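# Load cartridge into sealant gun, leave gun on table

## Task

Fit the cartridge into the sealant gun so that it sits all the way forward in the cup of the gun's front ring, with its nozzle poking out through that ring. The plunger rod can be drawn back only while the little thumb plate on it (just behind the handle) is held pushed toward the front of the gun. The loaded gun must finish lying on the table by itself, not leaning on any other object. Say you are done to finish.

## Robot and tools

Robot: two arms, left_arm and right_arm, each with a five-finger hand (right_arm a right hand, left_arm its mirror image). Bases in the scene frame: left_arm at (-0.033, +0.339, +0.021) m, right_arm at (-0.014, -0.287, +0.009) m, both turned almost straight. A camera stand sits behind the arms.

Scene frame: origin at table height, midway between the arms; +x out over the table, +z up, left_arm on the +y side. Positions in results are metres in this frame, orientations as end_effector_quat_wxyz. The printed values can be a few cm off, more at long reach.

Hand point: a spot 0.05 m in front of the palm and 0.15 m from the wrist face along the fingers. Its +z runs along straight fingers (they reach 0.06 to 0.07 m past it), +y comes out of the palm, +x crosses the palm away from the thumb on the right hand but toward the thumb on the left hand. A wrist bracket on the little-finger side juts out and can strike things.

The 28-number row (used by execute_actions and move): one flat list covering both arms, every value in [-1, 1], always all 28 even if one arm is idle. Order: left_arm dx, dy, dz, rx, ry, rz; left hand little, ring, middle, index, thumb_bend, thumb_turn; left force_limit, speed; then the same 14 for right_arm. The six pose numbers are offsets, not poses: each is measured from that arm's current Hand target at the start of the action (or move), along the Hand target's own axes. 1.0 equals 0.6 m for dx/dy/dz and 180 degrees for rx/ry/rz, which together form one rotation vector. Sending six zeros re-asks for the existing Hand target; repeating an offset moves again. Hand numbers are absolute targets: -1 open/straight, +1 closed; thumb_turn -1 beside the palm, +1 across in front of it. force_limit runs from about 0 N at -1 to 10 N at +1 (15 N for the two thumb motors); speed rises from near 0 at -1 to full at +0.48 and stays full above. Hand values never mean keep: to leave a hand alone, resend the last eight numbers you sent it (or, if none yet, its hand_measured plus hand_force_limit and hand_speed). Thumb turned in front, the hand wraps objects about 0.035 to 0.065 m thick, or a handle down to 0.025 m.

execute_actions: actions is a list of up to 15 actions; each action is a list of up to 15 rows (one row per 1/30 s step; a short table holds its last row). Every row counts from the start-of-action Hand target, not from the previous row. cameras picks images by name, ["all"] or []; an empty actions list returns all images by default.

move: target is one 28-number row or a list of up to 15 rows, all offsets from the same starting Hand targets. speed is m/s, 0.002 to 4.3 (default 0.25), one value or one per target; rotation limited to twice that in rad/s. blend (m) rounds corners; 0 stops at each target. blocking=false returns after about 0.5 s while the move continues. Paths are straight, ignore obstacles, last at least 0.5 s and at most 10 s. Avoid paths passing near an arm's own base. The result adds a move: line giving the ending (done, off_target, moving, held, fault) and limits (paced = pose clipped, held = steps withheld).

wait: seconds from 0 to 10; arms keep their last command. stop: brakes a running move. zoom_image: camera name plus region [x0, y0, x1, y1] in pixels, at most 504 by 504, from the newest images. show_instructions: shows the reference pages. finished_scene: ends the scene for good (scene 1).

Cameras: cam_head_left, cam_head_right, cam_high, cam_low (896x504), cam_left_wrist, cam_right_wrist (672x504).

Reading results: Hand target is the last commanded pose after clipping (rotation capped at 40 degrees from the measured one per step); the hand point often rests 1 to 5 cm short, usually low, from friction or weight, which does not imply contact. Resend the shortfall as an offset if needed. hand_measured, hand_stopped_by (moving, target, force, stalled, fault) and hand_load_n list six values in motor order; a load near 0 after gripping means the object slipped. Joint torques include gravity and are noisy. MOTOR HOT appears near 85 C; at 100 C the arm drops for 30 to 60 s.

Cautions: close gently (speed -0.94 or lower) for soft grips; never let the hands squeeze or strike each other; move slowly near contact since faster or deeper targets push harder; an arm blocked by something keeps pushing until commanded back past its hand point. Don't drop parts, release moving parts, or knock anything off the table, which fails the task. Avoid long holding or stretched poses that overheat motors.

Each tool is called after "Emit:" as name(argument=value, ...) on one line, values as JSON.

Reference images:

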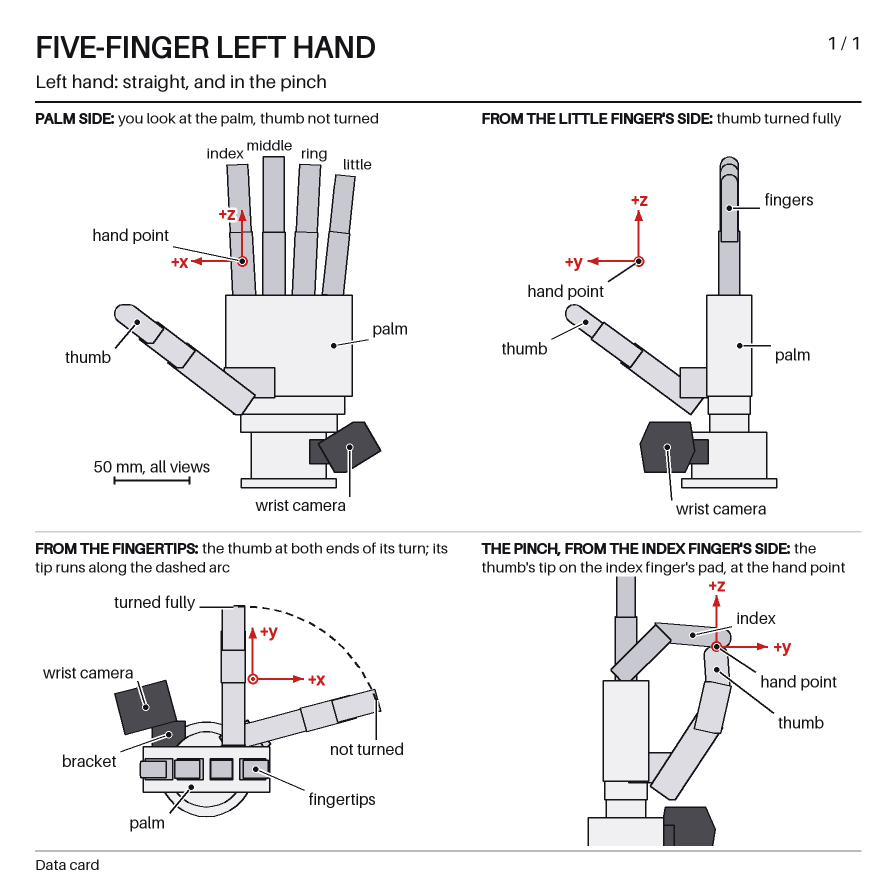

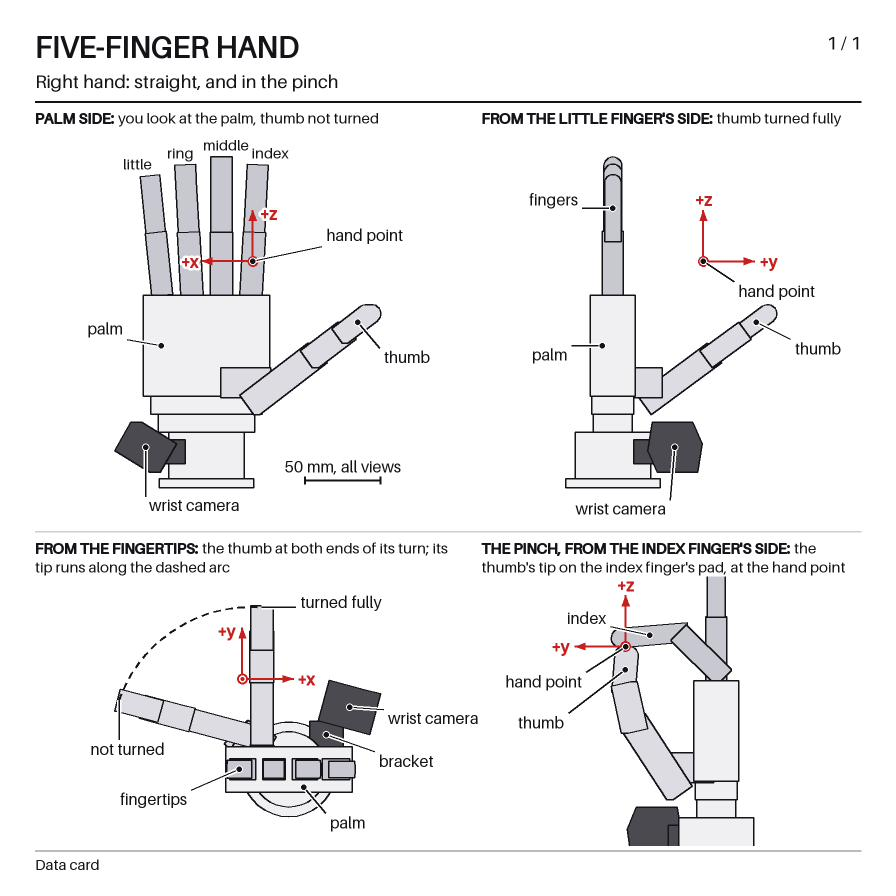

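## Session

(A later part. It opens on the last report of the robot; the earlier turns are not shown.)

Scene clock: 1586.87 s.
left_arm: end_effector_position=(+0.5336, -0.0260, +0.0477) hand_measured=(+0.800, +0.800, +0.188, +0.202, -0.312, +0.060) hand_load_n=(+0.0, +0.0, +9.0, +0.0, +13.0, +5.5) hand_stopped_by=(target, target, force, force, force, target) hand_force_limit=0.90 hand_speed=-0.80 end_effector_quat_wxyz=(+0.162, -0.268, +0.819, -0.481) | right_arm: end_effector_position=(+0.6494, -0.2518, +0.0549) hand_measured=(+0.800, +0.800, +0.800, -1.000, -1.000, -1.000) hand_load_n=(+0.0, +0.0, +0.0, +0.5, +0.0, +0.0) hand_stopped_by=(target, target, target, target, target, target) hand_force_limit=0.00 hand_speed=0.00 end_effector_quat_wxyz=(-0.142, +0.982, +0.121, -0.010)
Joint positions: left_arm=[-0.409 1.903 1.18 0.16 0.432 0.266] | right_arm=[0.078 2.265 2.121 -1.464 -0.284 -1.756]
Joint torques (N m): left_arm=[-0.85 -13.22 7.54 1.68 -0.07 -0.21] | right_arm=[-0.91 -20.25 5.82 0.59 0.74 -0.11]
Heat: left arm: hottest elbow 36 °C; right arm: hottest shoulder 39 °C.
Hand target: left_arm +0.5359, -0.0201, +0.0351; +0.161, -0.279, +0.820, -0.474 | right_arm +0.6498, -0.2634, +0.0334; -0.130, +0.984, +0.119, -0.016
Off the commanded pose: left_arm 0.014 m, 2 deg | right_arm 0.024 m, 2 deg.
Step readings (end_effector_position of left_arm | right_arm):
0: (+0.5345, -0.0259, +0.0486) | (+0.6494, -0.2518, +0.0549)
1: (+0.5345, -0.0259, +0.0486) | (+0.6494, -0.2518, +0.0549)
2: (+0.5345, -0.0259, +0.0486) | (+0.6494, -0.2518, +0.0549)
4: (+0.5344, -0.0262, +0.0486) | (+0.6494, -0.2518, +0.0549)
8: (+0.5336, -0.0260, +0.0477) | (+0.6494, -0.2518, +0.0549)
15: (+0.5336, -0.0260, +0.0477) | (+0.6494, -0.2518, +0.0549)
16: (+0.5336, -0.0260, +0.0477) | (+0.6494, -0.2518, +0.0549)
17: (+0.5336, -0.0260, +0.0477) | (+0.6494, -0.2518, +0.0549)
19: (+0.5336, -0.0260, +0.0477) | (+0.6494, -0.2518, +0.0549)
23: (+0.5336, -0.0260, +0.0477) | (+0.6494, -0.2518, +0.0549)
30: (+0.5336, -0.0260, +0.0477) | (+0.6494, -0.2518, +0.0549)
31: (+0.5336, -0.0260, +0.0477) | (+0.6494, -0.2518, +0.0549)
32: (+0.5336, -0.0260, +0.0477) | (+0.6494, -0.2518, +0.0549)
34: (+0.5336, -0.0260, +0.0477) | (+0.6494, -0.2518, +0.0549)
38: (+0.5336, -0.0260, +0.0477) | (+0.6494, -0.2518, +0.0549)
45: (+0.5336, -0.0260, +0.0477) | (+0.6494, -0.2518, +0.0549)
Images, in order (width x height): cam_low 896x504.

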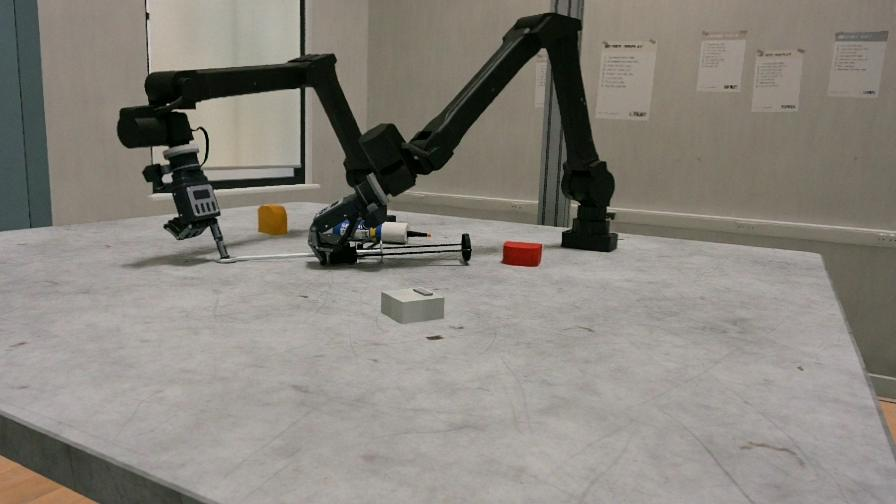

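Emit:
move(target=[0,0,0,0,0,0,0.8,0.8,0.5,0.5,0.35,0.06,0.9,-0.8,0.0475,0.1028,-0.0276,0,0,0,0.8,0.8,0.8,-1,-1,-1,0,0], speed=0.08, cameras=["cam_head_left","cam_high","cam_low"])

Emit:
zoom_image(camera="cam_high", region=[430, 220, 500, 290])

Emit:
zoom_image(camera="cam_low", region=[310, 230, 360, 265])

Scene clock: 1593.03 s.
left_arm: end_effector_position=(+0.5340, -0.0278, +0.0472) hand_measured=(+0.800, +0.800, +0.188, +0.202, -0.312, +0.060) hand_load_n=(+0.0, +0.0, +9.5, +2.0, +9.5, +7.5) hand_stopped_by=(target, target, force, force, force, target) hand_force_limit=0.90 hand_speed=-0.80 end_effector_quat_wxyz=(+0.164, -0.270, +0.818, -0.481) | right_arm: end_effector_position=(+0.6589, -0.2542, +0.0540) hand_measured=(+0.800, +0.800, +0.800, -1.000, -1.000, -1.000) hand_load_n=(+0.0, +0.0, +0.0, +1.5, +0.0, +0.0) hand_stopped_by=(target, target, target, target, target, target) hand_force_limit=0.00 hand_speed=0.00 end_effector_quat_wxyz=(-0.151, +0.979, +0.129, -0.042)
Joint positions: left_arm=[-0.413 1.905 1.18 0.166 0.423 0.261] | right_arm=[0.071 2.369 2.3 -1.612 -0.295 -1.792]
Joint torques (N m): left_arm=[-0.62 -13.57 7.43 1.35 -0.04 -0.2] | right_arm=[-5.89 -18.32 11.45 0.94 1.38 -0.56]
Heat: left arm: hottest elbow 36 °C; right arm: hottest shoulder 39 °C.
Hand target: left_arm +0.5359, -0.0199, +0.0350; +0.161, -0.279, +0.820, -0.474 | right_arm +0.6927, -0.3186, +0.0334; -0.130, +0.984, +0.119, -0.016
Off the commanded pose: left_arm 0.014 m, 1 deg | right_arm 0.076 m, 4 deg.
move: off_target (left_arm, right_arm)
Images, in order (width x height): cam_head_left 896x504, cam_high 896x504, cam_low 896x504.

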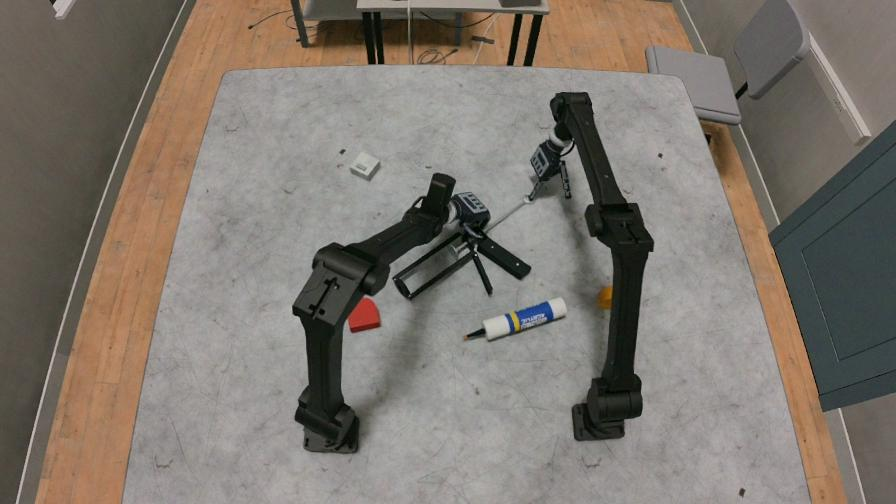

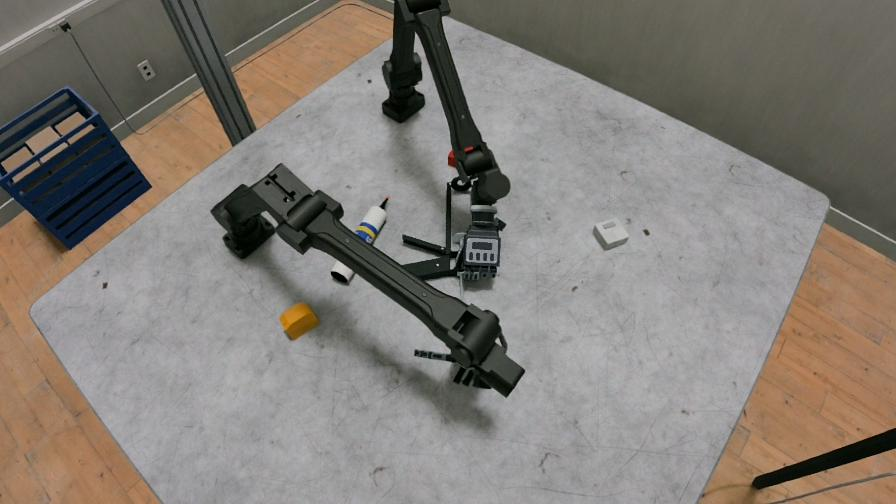

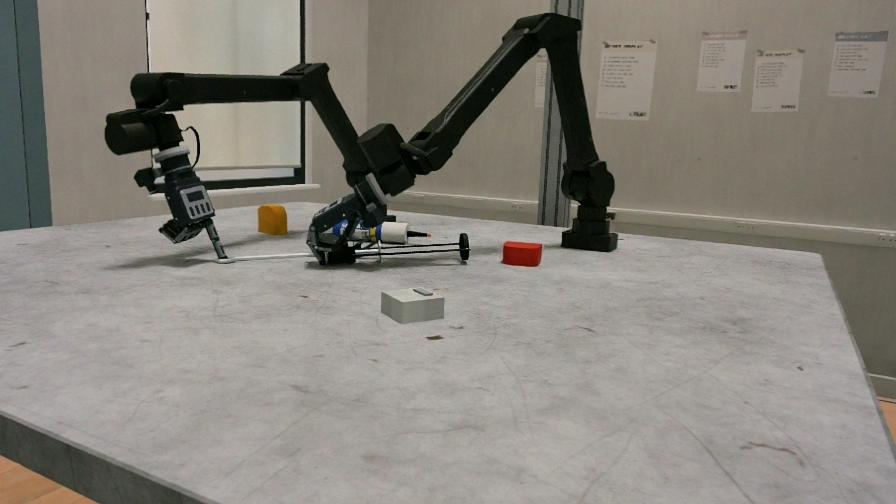

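Scaled by 7.200 from the camera's 896x504 image, which has a finer 1280x720 frame.

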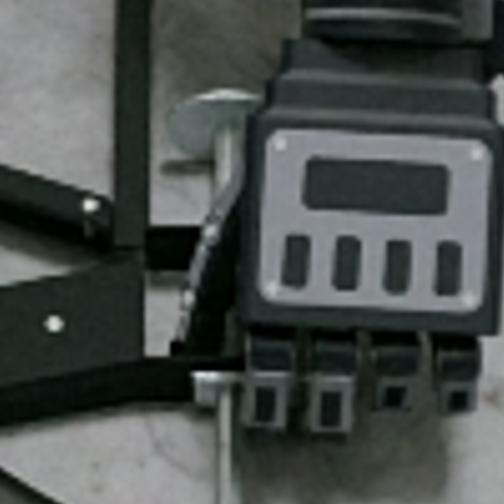

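Scaled by 10.080 from the camera's 896x504 image, which has a finer 1280x720 frame.

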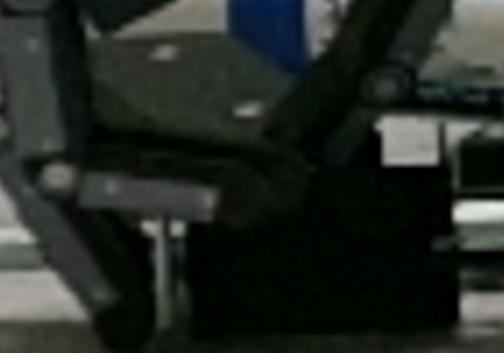

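Emit:
zoom_image(camera="cam_head_left", region=[440, 190, 560, 270])

Emit:
zoom_image(camera="cam_low", region=[150, 190, 260, 270])

Scaled by 4.200 from the camera's 896x504 image, which has a finer 1280x720 frame.

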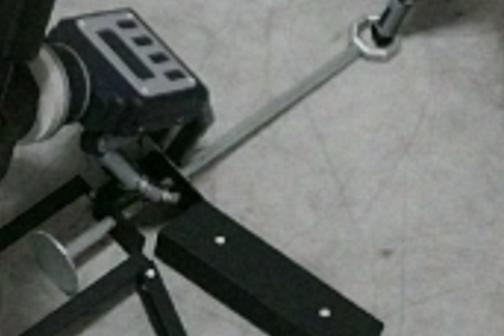

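Scaled by 4.582 from the camera's 896x504 image, which has a finer 1280x720 frame.

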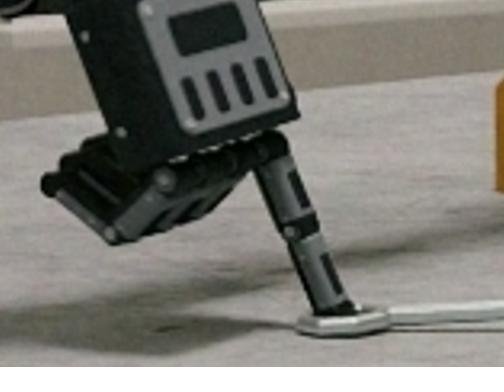

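Emit:
move(target=[0,0,0,0,0,0,0.8,0.8,0.5,0.5,0.35,-0.03,0.9,-0.8,0.0136,0.0294,-0.0079,0,0,0,0.8,0.8,0.8,-1,-1,-1,0,0], speed=0.08, cameras=["cam_head_left","cam_high","cam_low"])

Emit:
zoom_image(camera="cam_high", region=[430, 220, 500, 290])

Emit:
zoom_image(camera="cam_low", region=[310, 230, 360, 265])

Emit:
zoom_image(camera="cam_head_left", region=[440, 190, 560, 270])

Scene clock: 1610.97 s.
left_arm: end_effector_position=(+0.5327, -0.0303, +0.0480) hand_measured=(+0.800, +0.800, +0.188, +0.202, -0.310, -0.030) hand_load_n=(+0.0, -0.5, +6.0, +4.0, +6.0, -2.5) hand_stopped_by=(target, target, force, force, force, target) hand_force_limit=0.90 hand_speed=-0.80 end_effector_quat_wxyz=(+0.163, -0.264, +0.818, -0.484) | right_arm: end_effector_position=(+0.6765, -0.2684, +0.0545) hand_measured=(+0.800, +0.800, +0.800, -1.000, -1.000, -1.000) hand_load_n=(+0.0, +0.0, +0.0, +1.5, +0.0, +0.0) hand_stopped_by=(target, target, target, target, target, target) hand_force_limit=0.00 hand_speed=0.00 end_effector_quat_wxyz=(-0.152, +0.979, +0.132, -0.037)
Joint positions: left_arm=[-0.416 1.905 1.18 0.169 0.431 0.266] | right_arm=[0.05 2.437 2.428 -1.67 -0.295 -1.818]
Joint torques (N m): left_arm=[-0.03 -13.1 7.5 1.07 -0.02 -0.16] | right_arm=[-6.01 -19.14 11.12 0.84 1.42 -0.48]
Heat: left arm: hottest elbow 35 °C; right arm: hottest shoulder 38 °C.
Hand target: left_arm +0.5360, -0.0199, +0.0351; +0.161, -0.279, +0.820, -0.474 | right_arm +0.7050, -0.3343, +0.0334; -0.130, +0.984, +0.119, -0.016
Off the commanded pose: left_arm 0.017 m, 2 deg | right_arm 0.075 m, 4 deg.
move: off_target (left_arm, right_arm)
Images, in order (width x height): cam_head_left 896x504, cam_high 896x504, cam_low 896x504.

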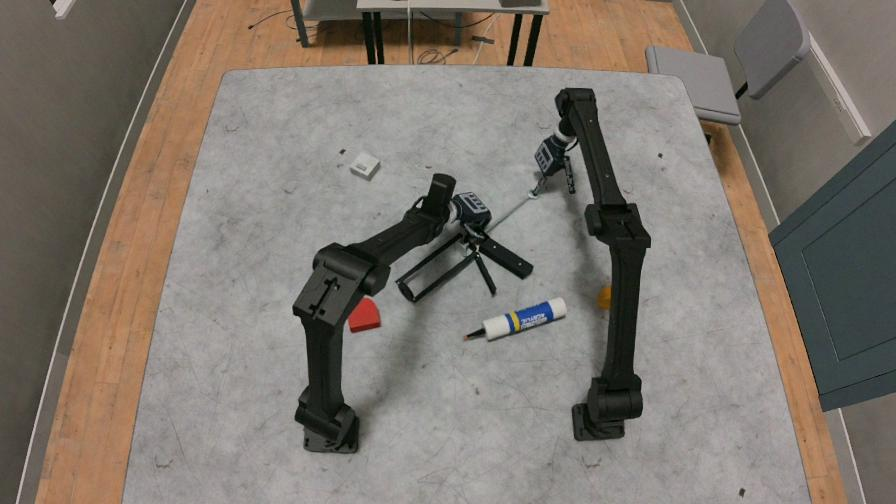

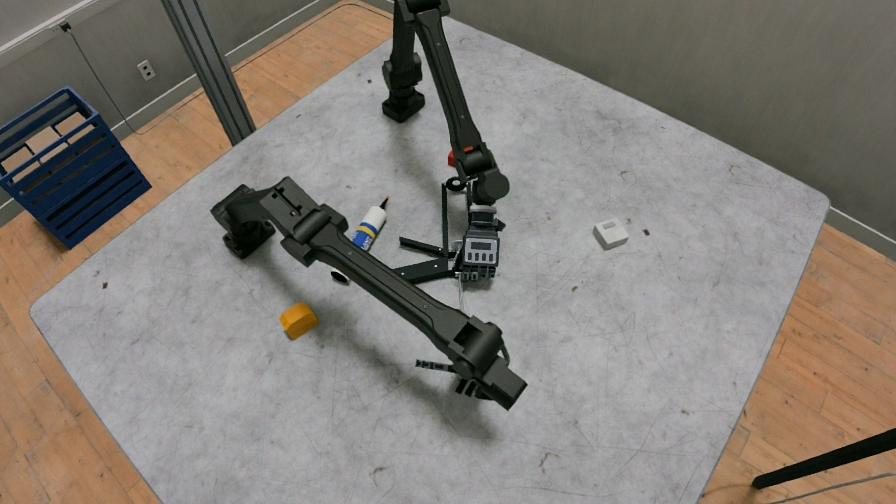

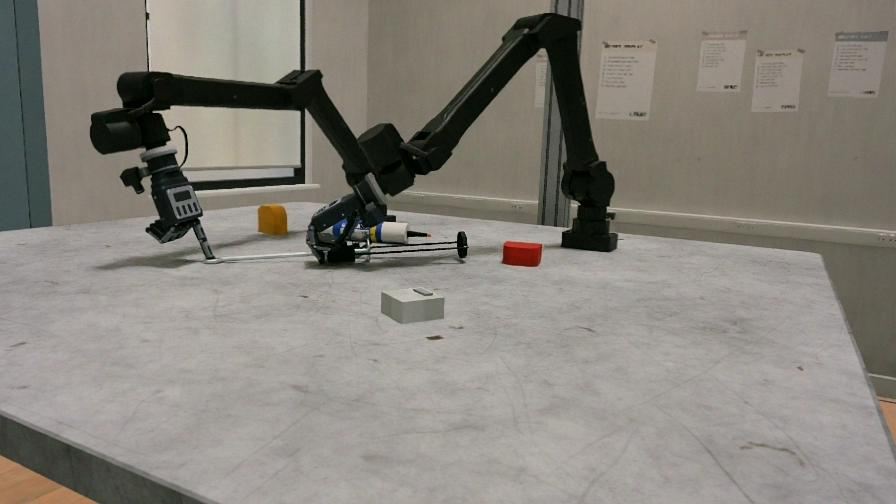

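Scaled by 7.200 from the camera's 896x504 image, which has a finer 1280x720 frame.

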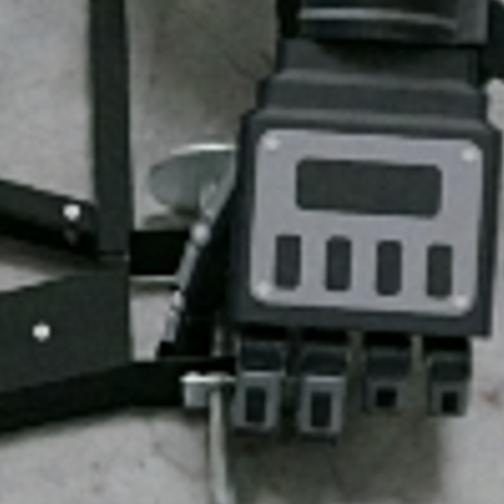

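Scaled by 10.080 from the camera's 896x504 image, which has a finer 1280x720 frame.

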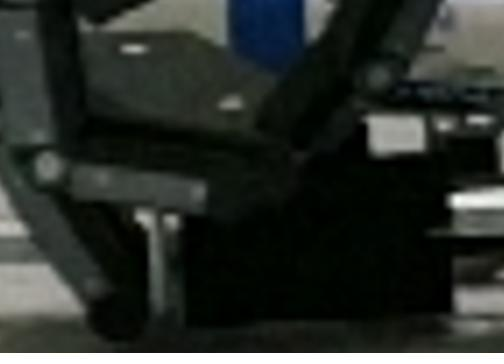

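Scaled by 4.200 from the camera's 896x504 image, which has a finer 1280x720 frame.

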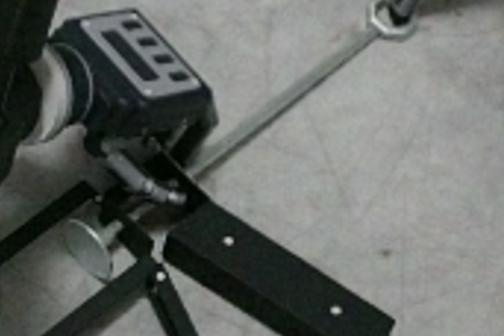

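Emit:
move(target=[0,0,0,0,0,0,0.8,0.8,0.5,0.5,0.35,-0.03,0.9,-0.8,0.0149,0.0323,-0.0087,0,0,0,0.8,0.8,0.8,-1,-1,-1,0,0], speed=0.08, cameras=["cam_head_left","cam_high","cam_low"])

Emit:
zoom_image(camera="cam_high", region=[430, 220, 500, 290])

Emit:
zoom_image(camera="cam_low", region=[310, 230, 360, 265])

Emit:
zoom_image(camera="cam_head_left", region=[440, 190, 560, 270])

Scene clock: 1620.33 s.
left_arm: end_effector_position=(+0.5355, -0.0299, +0.0491) hand_measured=(+0.800, +0.800, +0.188, +0.202, -0.310, -0.030) hand_load_n=(+0.0, -0.5, +6.5, +4.0, +6.0, +0.5) hand_stopped_by=(target, target, force, force, force, target) hand_force_limit=0.90 hand_speed=-0.80 end_effector_quat_wxyz=(+0.169, -0.265, +0.817, -0.484) | right_arm: end_effector_position=(+0.7006, -0.2786, +0.0557) hand_measured=(+0.800, +0.800, +0.800, -1.000, -1.000, -1.000) hand_load_n=(+0.0, +0.5, +0.0, +2.0, +0.0, +0.0) hand_stopped_by=(target, target, target, target, target, target) hand_force_limit=0.00 hand_speed=0.00 end_effector_quat_wxyz=(-0.150, +0.979, +0.136, -0.012)
Joint positions: left_arm=[-0.416 1.905 1.18 0.178 0.422 0.266] | right_arm=[0.034 2.492 2.542 -1.681 -0.297 -1.834]
Joint torques (N m): left_arm=[-0.15 -13.16 7.64 0.83 0 -0.19] | right_arm=[-6.42 -19.02 11.47 -0.54 1.47 -0.53]
Heat: left arm: hottest elbow 35 °C; right arm: hottest shoulder 39 °C.
Hand target: left_arm +0.5360, -0.0199, +0.0351; +0.161, -0.279, +0.820, -0.474 | right_arm +0.7184, -0.3516, +0.0332; -0.130, +0.984, +0.119, -0.016
Off the commanded pose: left_arm 0.017 m, 2 deg | right_arm 0.078 m, 3 deg.
joint sent to its limit (right arm) — joint 4 (wrist pitch), lower limit. The joint targets are off in position, not in orientation.
move: off_target (left_arm, right_arm)
Images, in order (width x height): cam_head_left 896x504, cam_high 896x504, cam_low 896x504.

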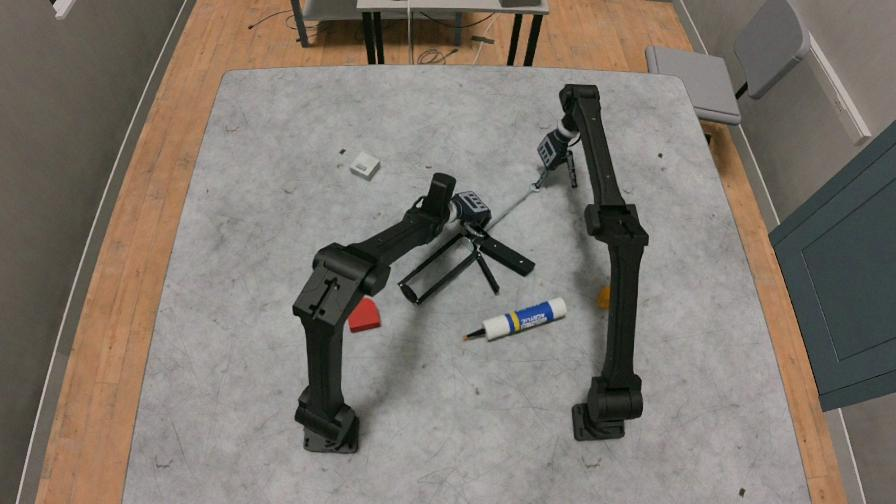

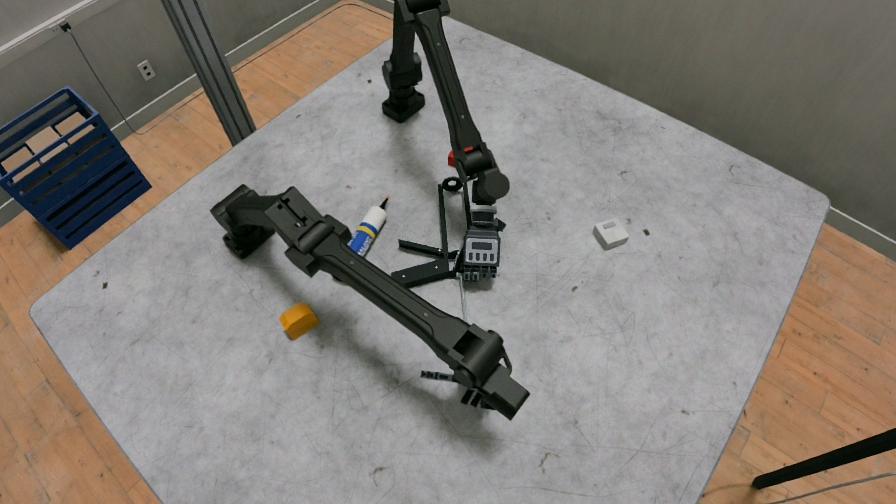

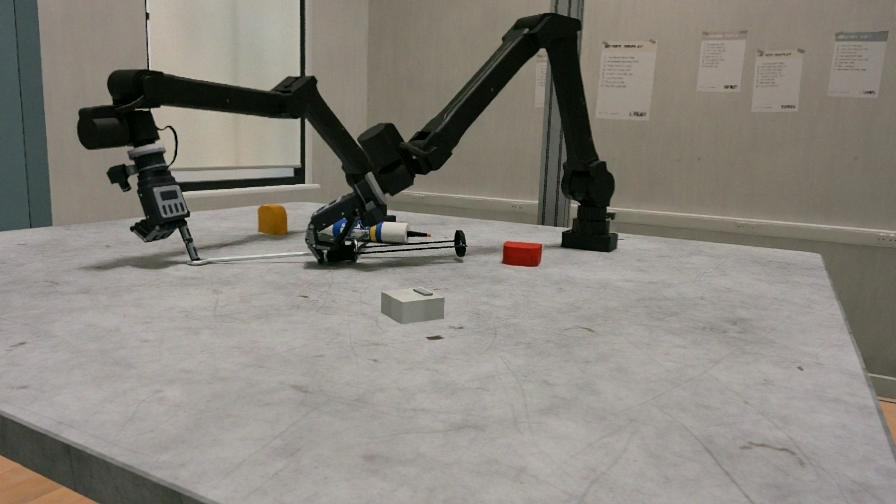

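Scaled by 7.200 from the camera's 896x504 image, which has a finer 1280x720 frame.

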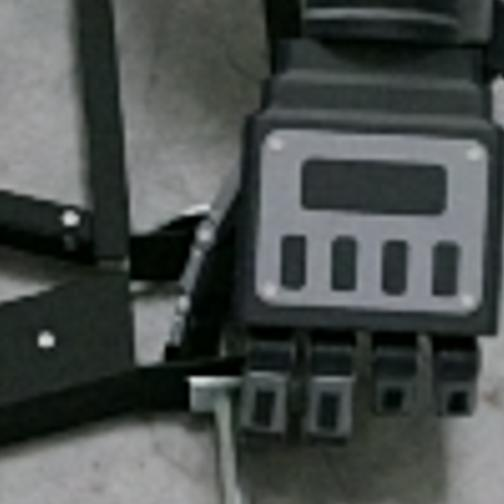

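Scaled by 10.080 from the camera's 896x504 image, which has a finer 1280x720 frame.

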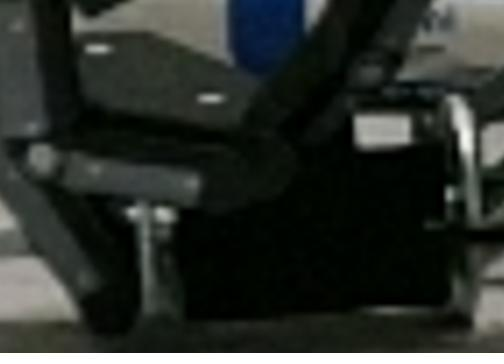

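Scaled by 4.200 from the camera's 896x504 image, which has a finer 1280x720 frame.

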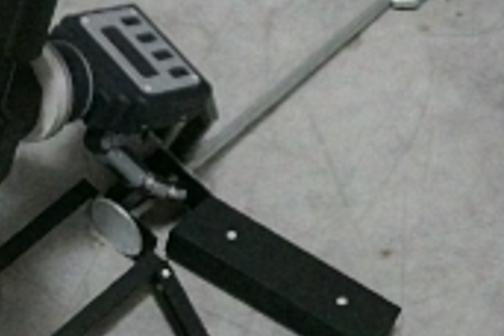

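Emit:
move(target=[0,0,0,0,0,0,0.8,0.8,0.5,0.5,0.35,-0.03,0.9,-0.8,-0.0339,-0.0734,0.0197,0,0,0,0.8,0.8,0.8,-1,-1,-1,0,0], speed=0.1, cameras=[])

Emit:
execute_actions(actions=[[[0,0,0,0,0,0,0.8,0.8,-0.2,-0.2,-0.6,-0.03,0.1,-0.3,0,0,0,0,0,0,0.8,0.8,0.8,-1,-1,-1,0,0]],[[0,0,0,0,0,0,0.8,0.8,-0.2,-0.2,-0.6,-0.03,0.1,-0.3,0,0,0,0,0,0,0.8,0.8,0.8,-1,-1,-1,0,0]]], cameras=["cam_head_left","cam_high","cam_low","cam_right_wrist"])

Emit:
zoom_image(camera="cam_head_left", region=[440, 190, 560, 270])

Scene clock: 1628.17 s.
left_arm: end_effector_position=(+0.5342, -0.0307, +0.0492) hand_measured=(+0.800, +0.800, +0.188, +0.202, -0.310, -0.030) hand_load_n=(+0.0, +0.0, +6.5, +2.0, +7.5, -0.5) hand_stopped_by=(target, target, force, force, force, target) hand_force_limit=0.90 hand_speed=-0.80 end_effector_quat_wxyz=(+0.166, -0.263, +0.817, -0.485) | right_arm: end_effector_position=(+0.6929, -0.2808, +0.0555) hand_measured=(+0.800, +0.800, +0.800, -1.000, -1.000, -1.000) hand_load_n=(+0.0, +0.0, +0.0, +0.5, +0.0, -0.5) hand_stopped_by=(target, target, target, target, target, target) hand_force_limit=0.00 hand_speed=0.00 end_effector_quat_wxyz=(-0.145, +0.980, +0.135, -0.001)
Joint positions: left_arm=[-0.416 1.905 1.18 0.177 0.429 0.266] | right_arm=[0.033 2.415 2.398 -1.59 -0.289 -1.83]
Joint torques (N m): left_arm=[0.26 -12.81 7.49 0.84 0 -0.16] | right_arm=[-2.84 -21.54 5.64 -0.01 1.07 -0.11]
Heat: left arm: hottest elbow 35 °C; right arm: hottest shoulder 39 °C.
Hand target: left_arm +0.5360, -0.0199, +0.0351; +0.161, -0.279, +0.820, -0.474 | right_arm +0.6878, -0.3124, +0.0332; -0.130, +0.984, +0.119, -0.016
Off the commanded pose: left_arm 0.018 m, 2 deg | right_arm 0.039 m, 3 deg.
move: off_target (left_arm, right_arm)
No camera images: "cameras" was empty.

Scene clock: 1629.47 s.
left_arm: end_effector_position=(+0.5364, -0.0279, +0.0492) hand_measured=(+0.800, +0.800, -0.200, -0.200, -0.600, -0.030) hand_load_n=(+0.0, +0.0, +0.0, -0.5, +0.0, +1.0) hand_stopped_by=(target, target, target, target, target, target) hand_force_limit=0.10 hand_speed=-0.30 end_effector_quat_wxyz=(+0.166, -0.273, +0.814, -0.484) | right_arm: end_effector_position=(+0.6919, -0.2814, +0.0557) hand_measured=(+0.800, +0.800, +0.800, -1.000, -1.000, -1.000) hand_load_n=(+0.0, +0.0, +0.0, +0.5, -0.5, +0.0) hand_stopped_by=(target, target, target, target, target, target) hand_force_limit=0.00 hand_speed=0.00 end_effector_quat_wxyz=(-0.144, +0.980, +0.134, -0.002)
Joint positions: left_arm=[-0.412 1.905 1.18 0.177 0.422 0.252] | right_arm=[0.033 2.414 2.396 -1.592 -0.286 -1.828]
Joint torques (N m): left_arm=[0.21 -13.39 7.5 0.87 0.07 -0.13] | right_arm=[-2.61 -21.07 5.82 0.13 0.94 -0.11]
Heat: left arm: hottest elbow 35 °C; right arm: hottest shoulder 39 °C.
Hand target: left_arm +0.5359, -0.0201, +0.0351; +0.161, -0.279, +0.820, -0.474 | right_arm +0.6877, -0.3124, +0.0331; -0.130, +0.984, +0.119, -0.016
Off the commanded pose: left_arm 0.016 m, 2 deg | right_arm 0.038 m, 3 deg.
Step readings (end_effector_position of left_arm | right_arm):
0: (+0.5342, -0.0307, +0.0492) | (+0.6929, -0.2808, +0.0555)
1: (+0.5342, -0.0307, +0.0492) | (+0.6929, -0.2808, +0.0555)
2: (+0.5342, -0.0307, +0.0492) | (+0.6929, -0.2808, +0.0555)
4: (+0.5348, -0.0302, +0.0492) | (+0.6924, -0.2808, +0.0555)
8: (+0.5360, -0.0284, +0.0492) | (+0.6921, -0.2811, +0.0557)
15: (+0.5364, -0.0279, +0.0492) | (+0.6919, -0.2814, +0.0557)
16: (+0.5364, -0.0279, +0.0492) | (+0.6919, -0.2814, +0.0557)
17: (+0.5364, -0.0279, +0.0492) | (+0.6919, -0.2814, +0.0557)
19: (+0.5364, -0.0279, +0.0492) | (+0.6919, -0.2814, +0.0557)
23: (+0.5364, -0.0279, +0.0492) | (+0.6919, -0.2814, +0.0557)
30: (+0.5364, -0.0279, +0.0492) | (+0.6919, -0.2814, +0.0557)
Images, in order (width x height): cam_head_left 896x504, cam_high 896x504, cam_low 896x504, cam_right_wrist 672x504.

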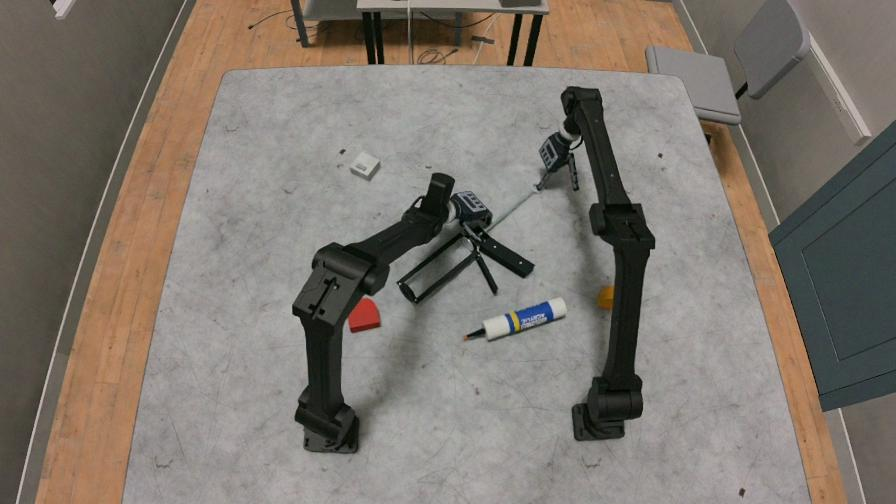

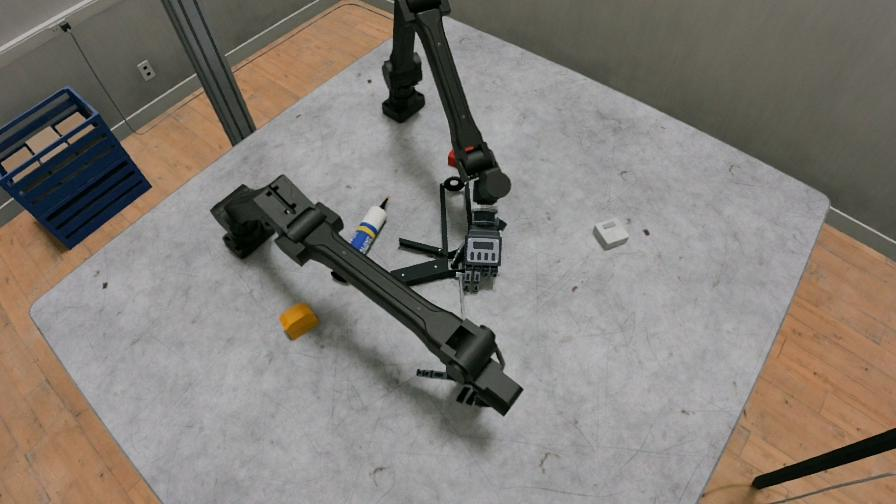

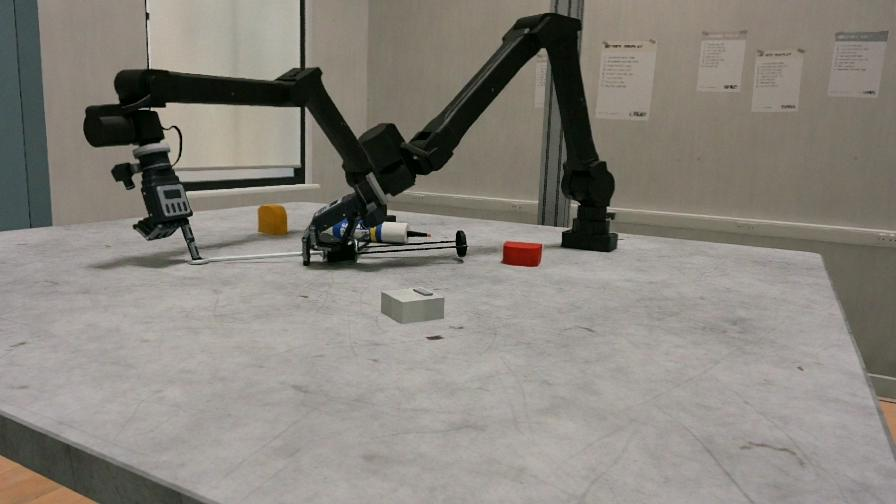

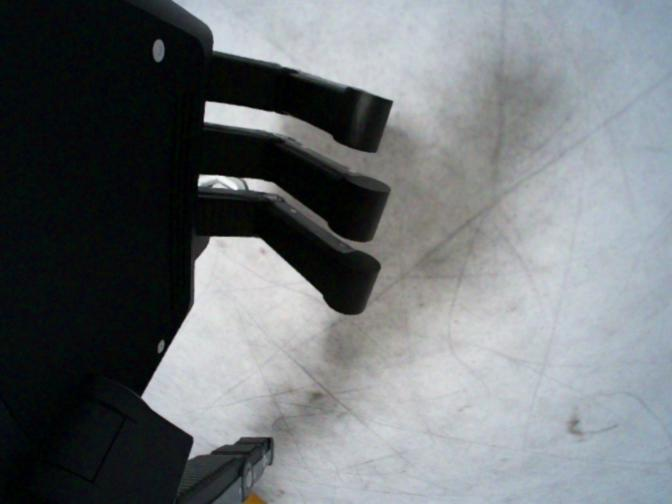

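Scaled by 4.200 from the camera's 896x504 image, which has a finer 1280x720 frame.

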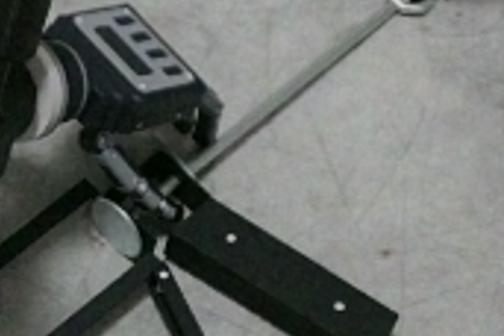

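Emit:
move(target=[[0,-0.2168,-0.125,0,0,0,0.8,0.8,-0.2,-0.2,-0.6,-0.03,0.1,-0.3,0.0096,-0.0375,0.01,0,0,0,0.8,0.8,0.8,-1,-1,-1,0,0],[0,-0.2168,-0.125,0,0,0,0.8,0.8,-0.2,-0.2,-0.6,-0.03,0.1,-0.3,0.0096,-0.098,-0.2153,0,0,0,0.8,0.8,0.8,-1,-1,-1,0,0]], speed=[0.12,0.15], cameras=["cam_head_left","cam_high","cam_low"])

Scene clock: 1637.37 s.
left_arm: end_effector_position=(+0.5203, -0.0177, +0.1561) hand_measured=(+0.800, +0.800, -0.200, -0.200, -0.600, -0.030) hand_load_n=(+0.0, +0.0, +0.0, +0.0, +0.0, +0.0) hand_stopped_by=(target, target, target, target, target, target) hand_force_limit=0.10 hand_speed=-0.30 end_effector_quat_wxyz=(+0.145, -0.286, +0.828, -0.459) | right_arm: end_effector_position=(+0.6803, -0.2886, +0.1599) hand_measured=(+0.800, +0.800, +0.800, -1.000, -1.000, -1.000) hand_load_n=(+0.0, +0.0, +0.0, +0.0, +0.0, +0.0) hand_stopped_by=(target, target, target, target, target, target) hand_force_limit=0.00 hand_speed=0.00 end_effector_quat_wxyz=(-0.120, +0.984, +0.125, +0.034)
Joint positions: left_arm=[-0.41 1.72 1.283 -0.19 0.417 0.26] | right_arm=[0.034 2.285 2.436 -1.678 -0.246 -1.796]
Joint torques (N m): left_arm=[-0.79 -14.33 12.77 0.94 0.17 -0.1] | right_arm=[-0.21 -21.66 10.13 -0.39 0.02 -0.02]
Heat: left arm: hottest elbow 35 °C; right arm: hottest shoulder 40 °C.
Hand target: left_arm +0.5361, -0.0198, +0.1853; +0.161, -0.279, +0.820, -0.474 | right_arm +0.6880, -0.2882, +0.1733; -0.130, +0.984, +0.119, -0.016
Off the commanded pose: left_arm 0.033 m, 3 deg | right_arm 0.015 m, 6 deg.
joint sent to its limit (right arm) — joint 4 (wrist pitch), lower limit. The joint targets are off in orientation, not in position.
move: off_target (left_arm, right_arm)
Images, in order (width x height): cam_head_left 896x504, cam_high 896x504, cam_low 896x504.

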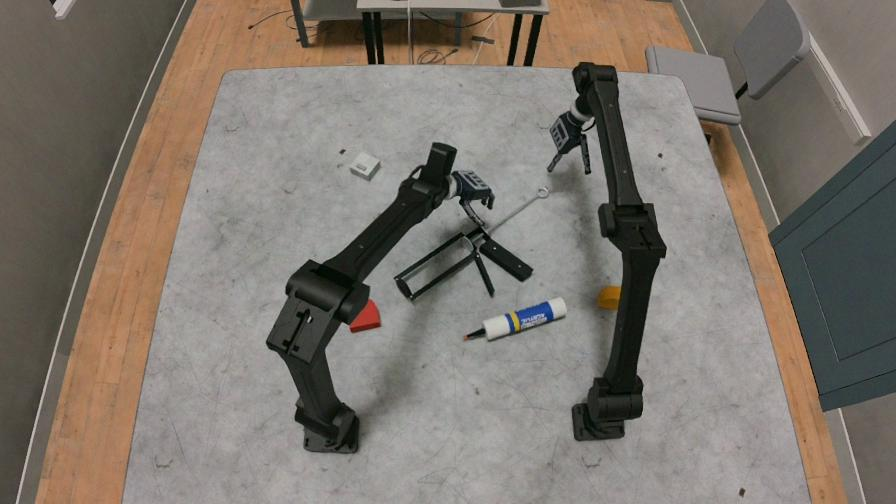

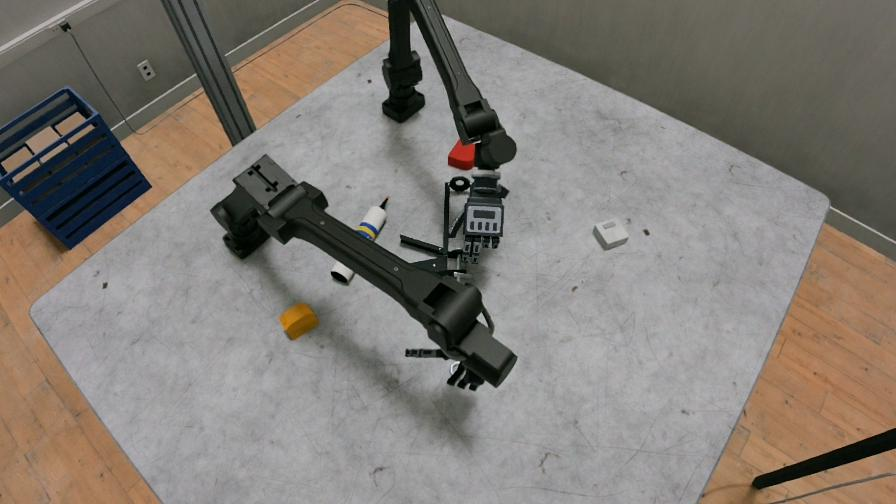

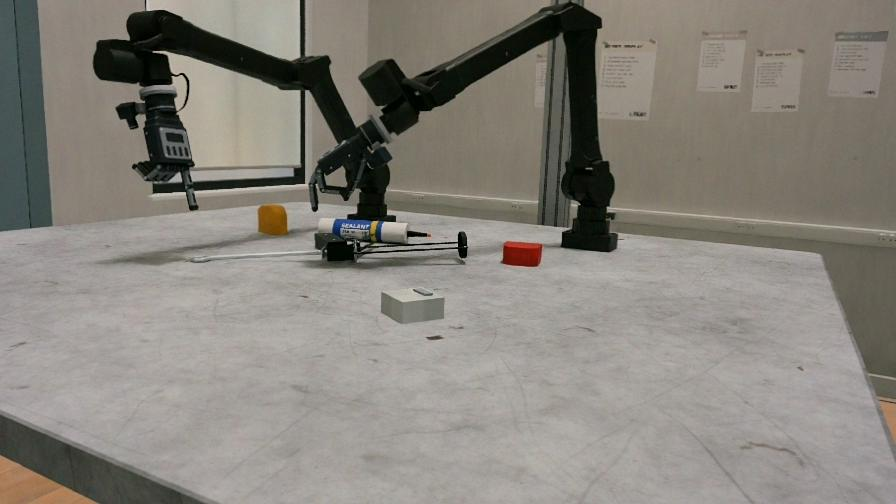

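Emit:
zoom_image(camera="cam_head_left", region=[380, 180, 560, 310])

Emit:
zoom_image(camera="cam_low", region=[310, 210, 480, 280])

Emit:
zoom_image(camera="cam_high", region=[320, 160, 500, 300])

Scaled by 2.800 from the camera's 896x504 image, which has a finer 1280x720 frame.

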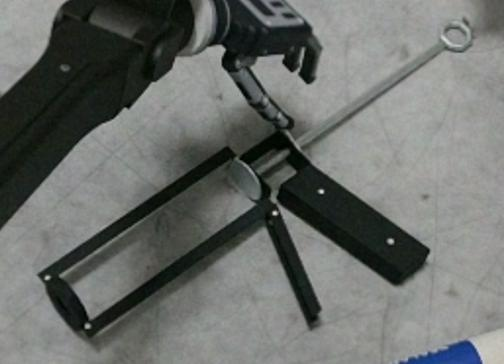

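Scaled by 2.965 from the camera's 896x504 image, which has a finer 1280x720 frame.

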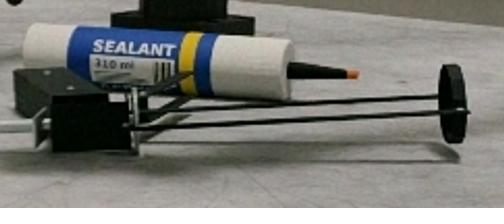

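Scaled by 2.800 from the camera's 896x504 image, which has a finer 1280x720 frame.

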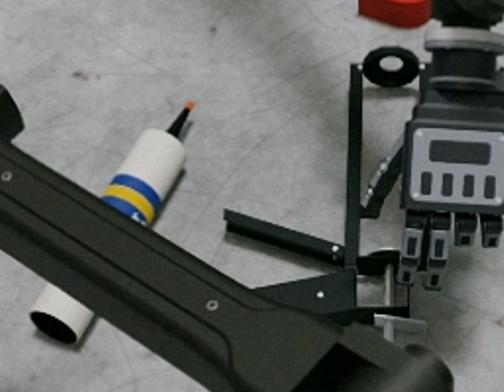

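Emit:
zoom_image(camera="cam_head_left", region=[450, 280, 580, 360])

Emit:
zoom_image(camera="cam_head_left", region=[385, 260, 445, 310])

Scaled by 3.877 from the camera's 896x504 image, which has a finer 1280x720 frame.

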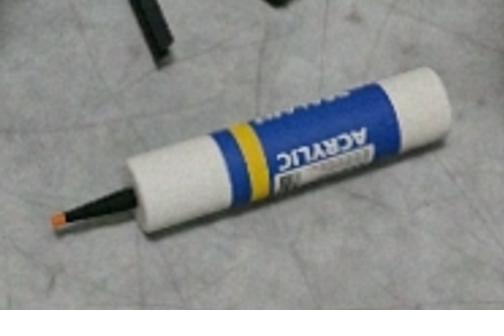

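Scaled by 8.400 from the camera's 896x504 image, which has a finer 1280x720 frame.

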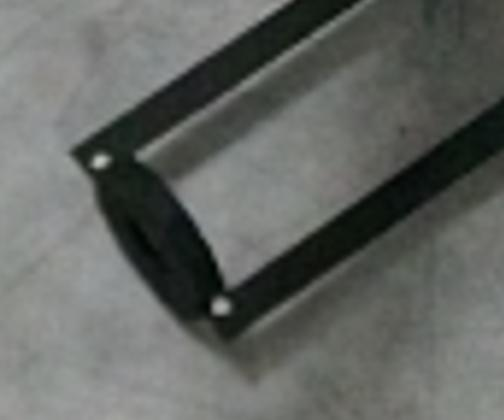

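Emit:
zoom_image(camera="cam_low", region=[430, 220, 480, 270])

Emit:
zoom_image(camera="cam_low", region=[310, 225, 370, 270])

Emit:
zoom_image(camera="cam_high", region=[430, 165, 480, 215])

Emit:
zoom_image(camera="cam_head_left", region=[455, 220, 495, 260])

Scaled by 10.080 from the camera's 896x504 image, which has a finer 1280x720 frame.

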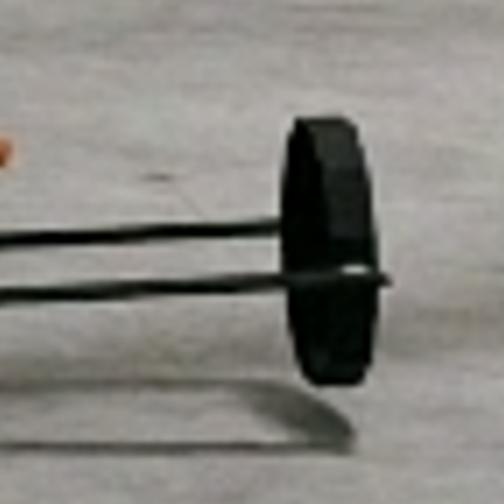

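Scaled by 8.400 from the camera's 896x504 image, which has a finer 1280x720 frame.

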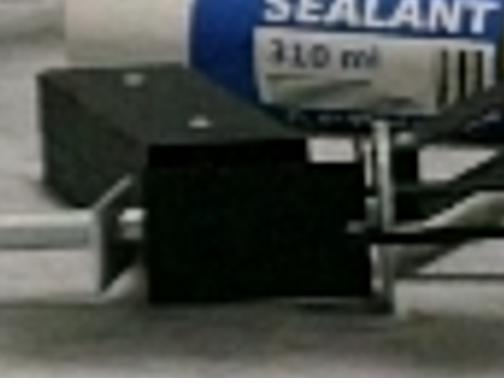

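Scaled by 10.080 from the camera's 896x504 image, which has a finer 1280x720 frame.

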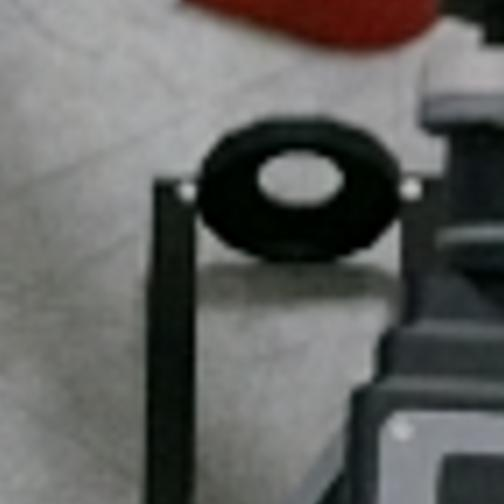

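Scaled by 12.600 from the camera's 896x504 image, which has a finer 1280x720 frame.

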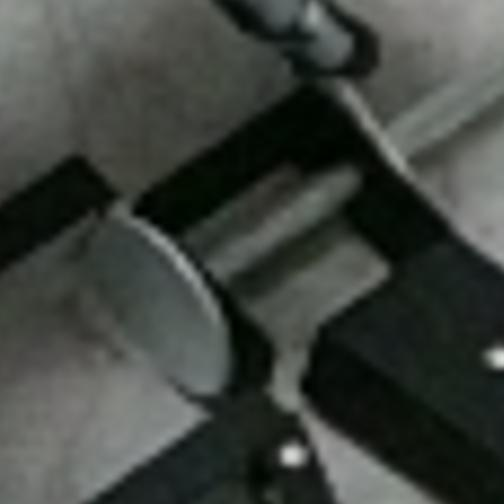

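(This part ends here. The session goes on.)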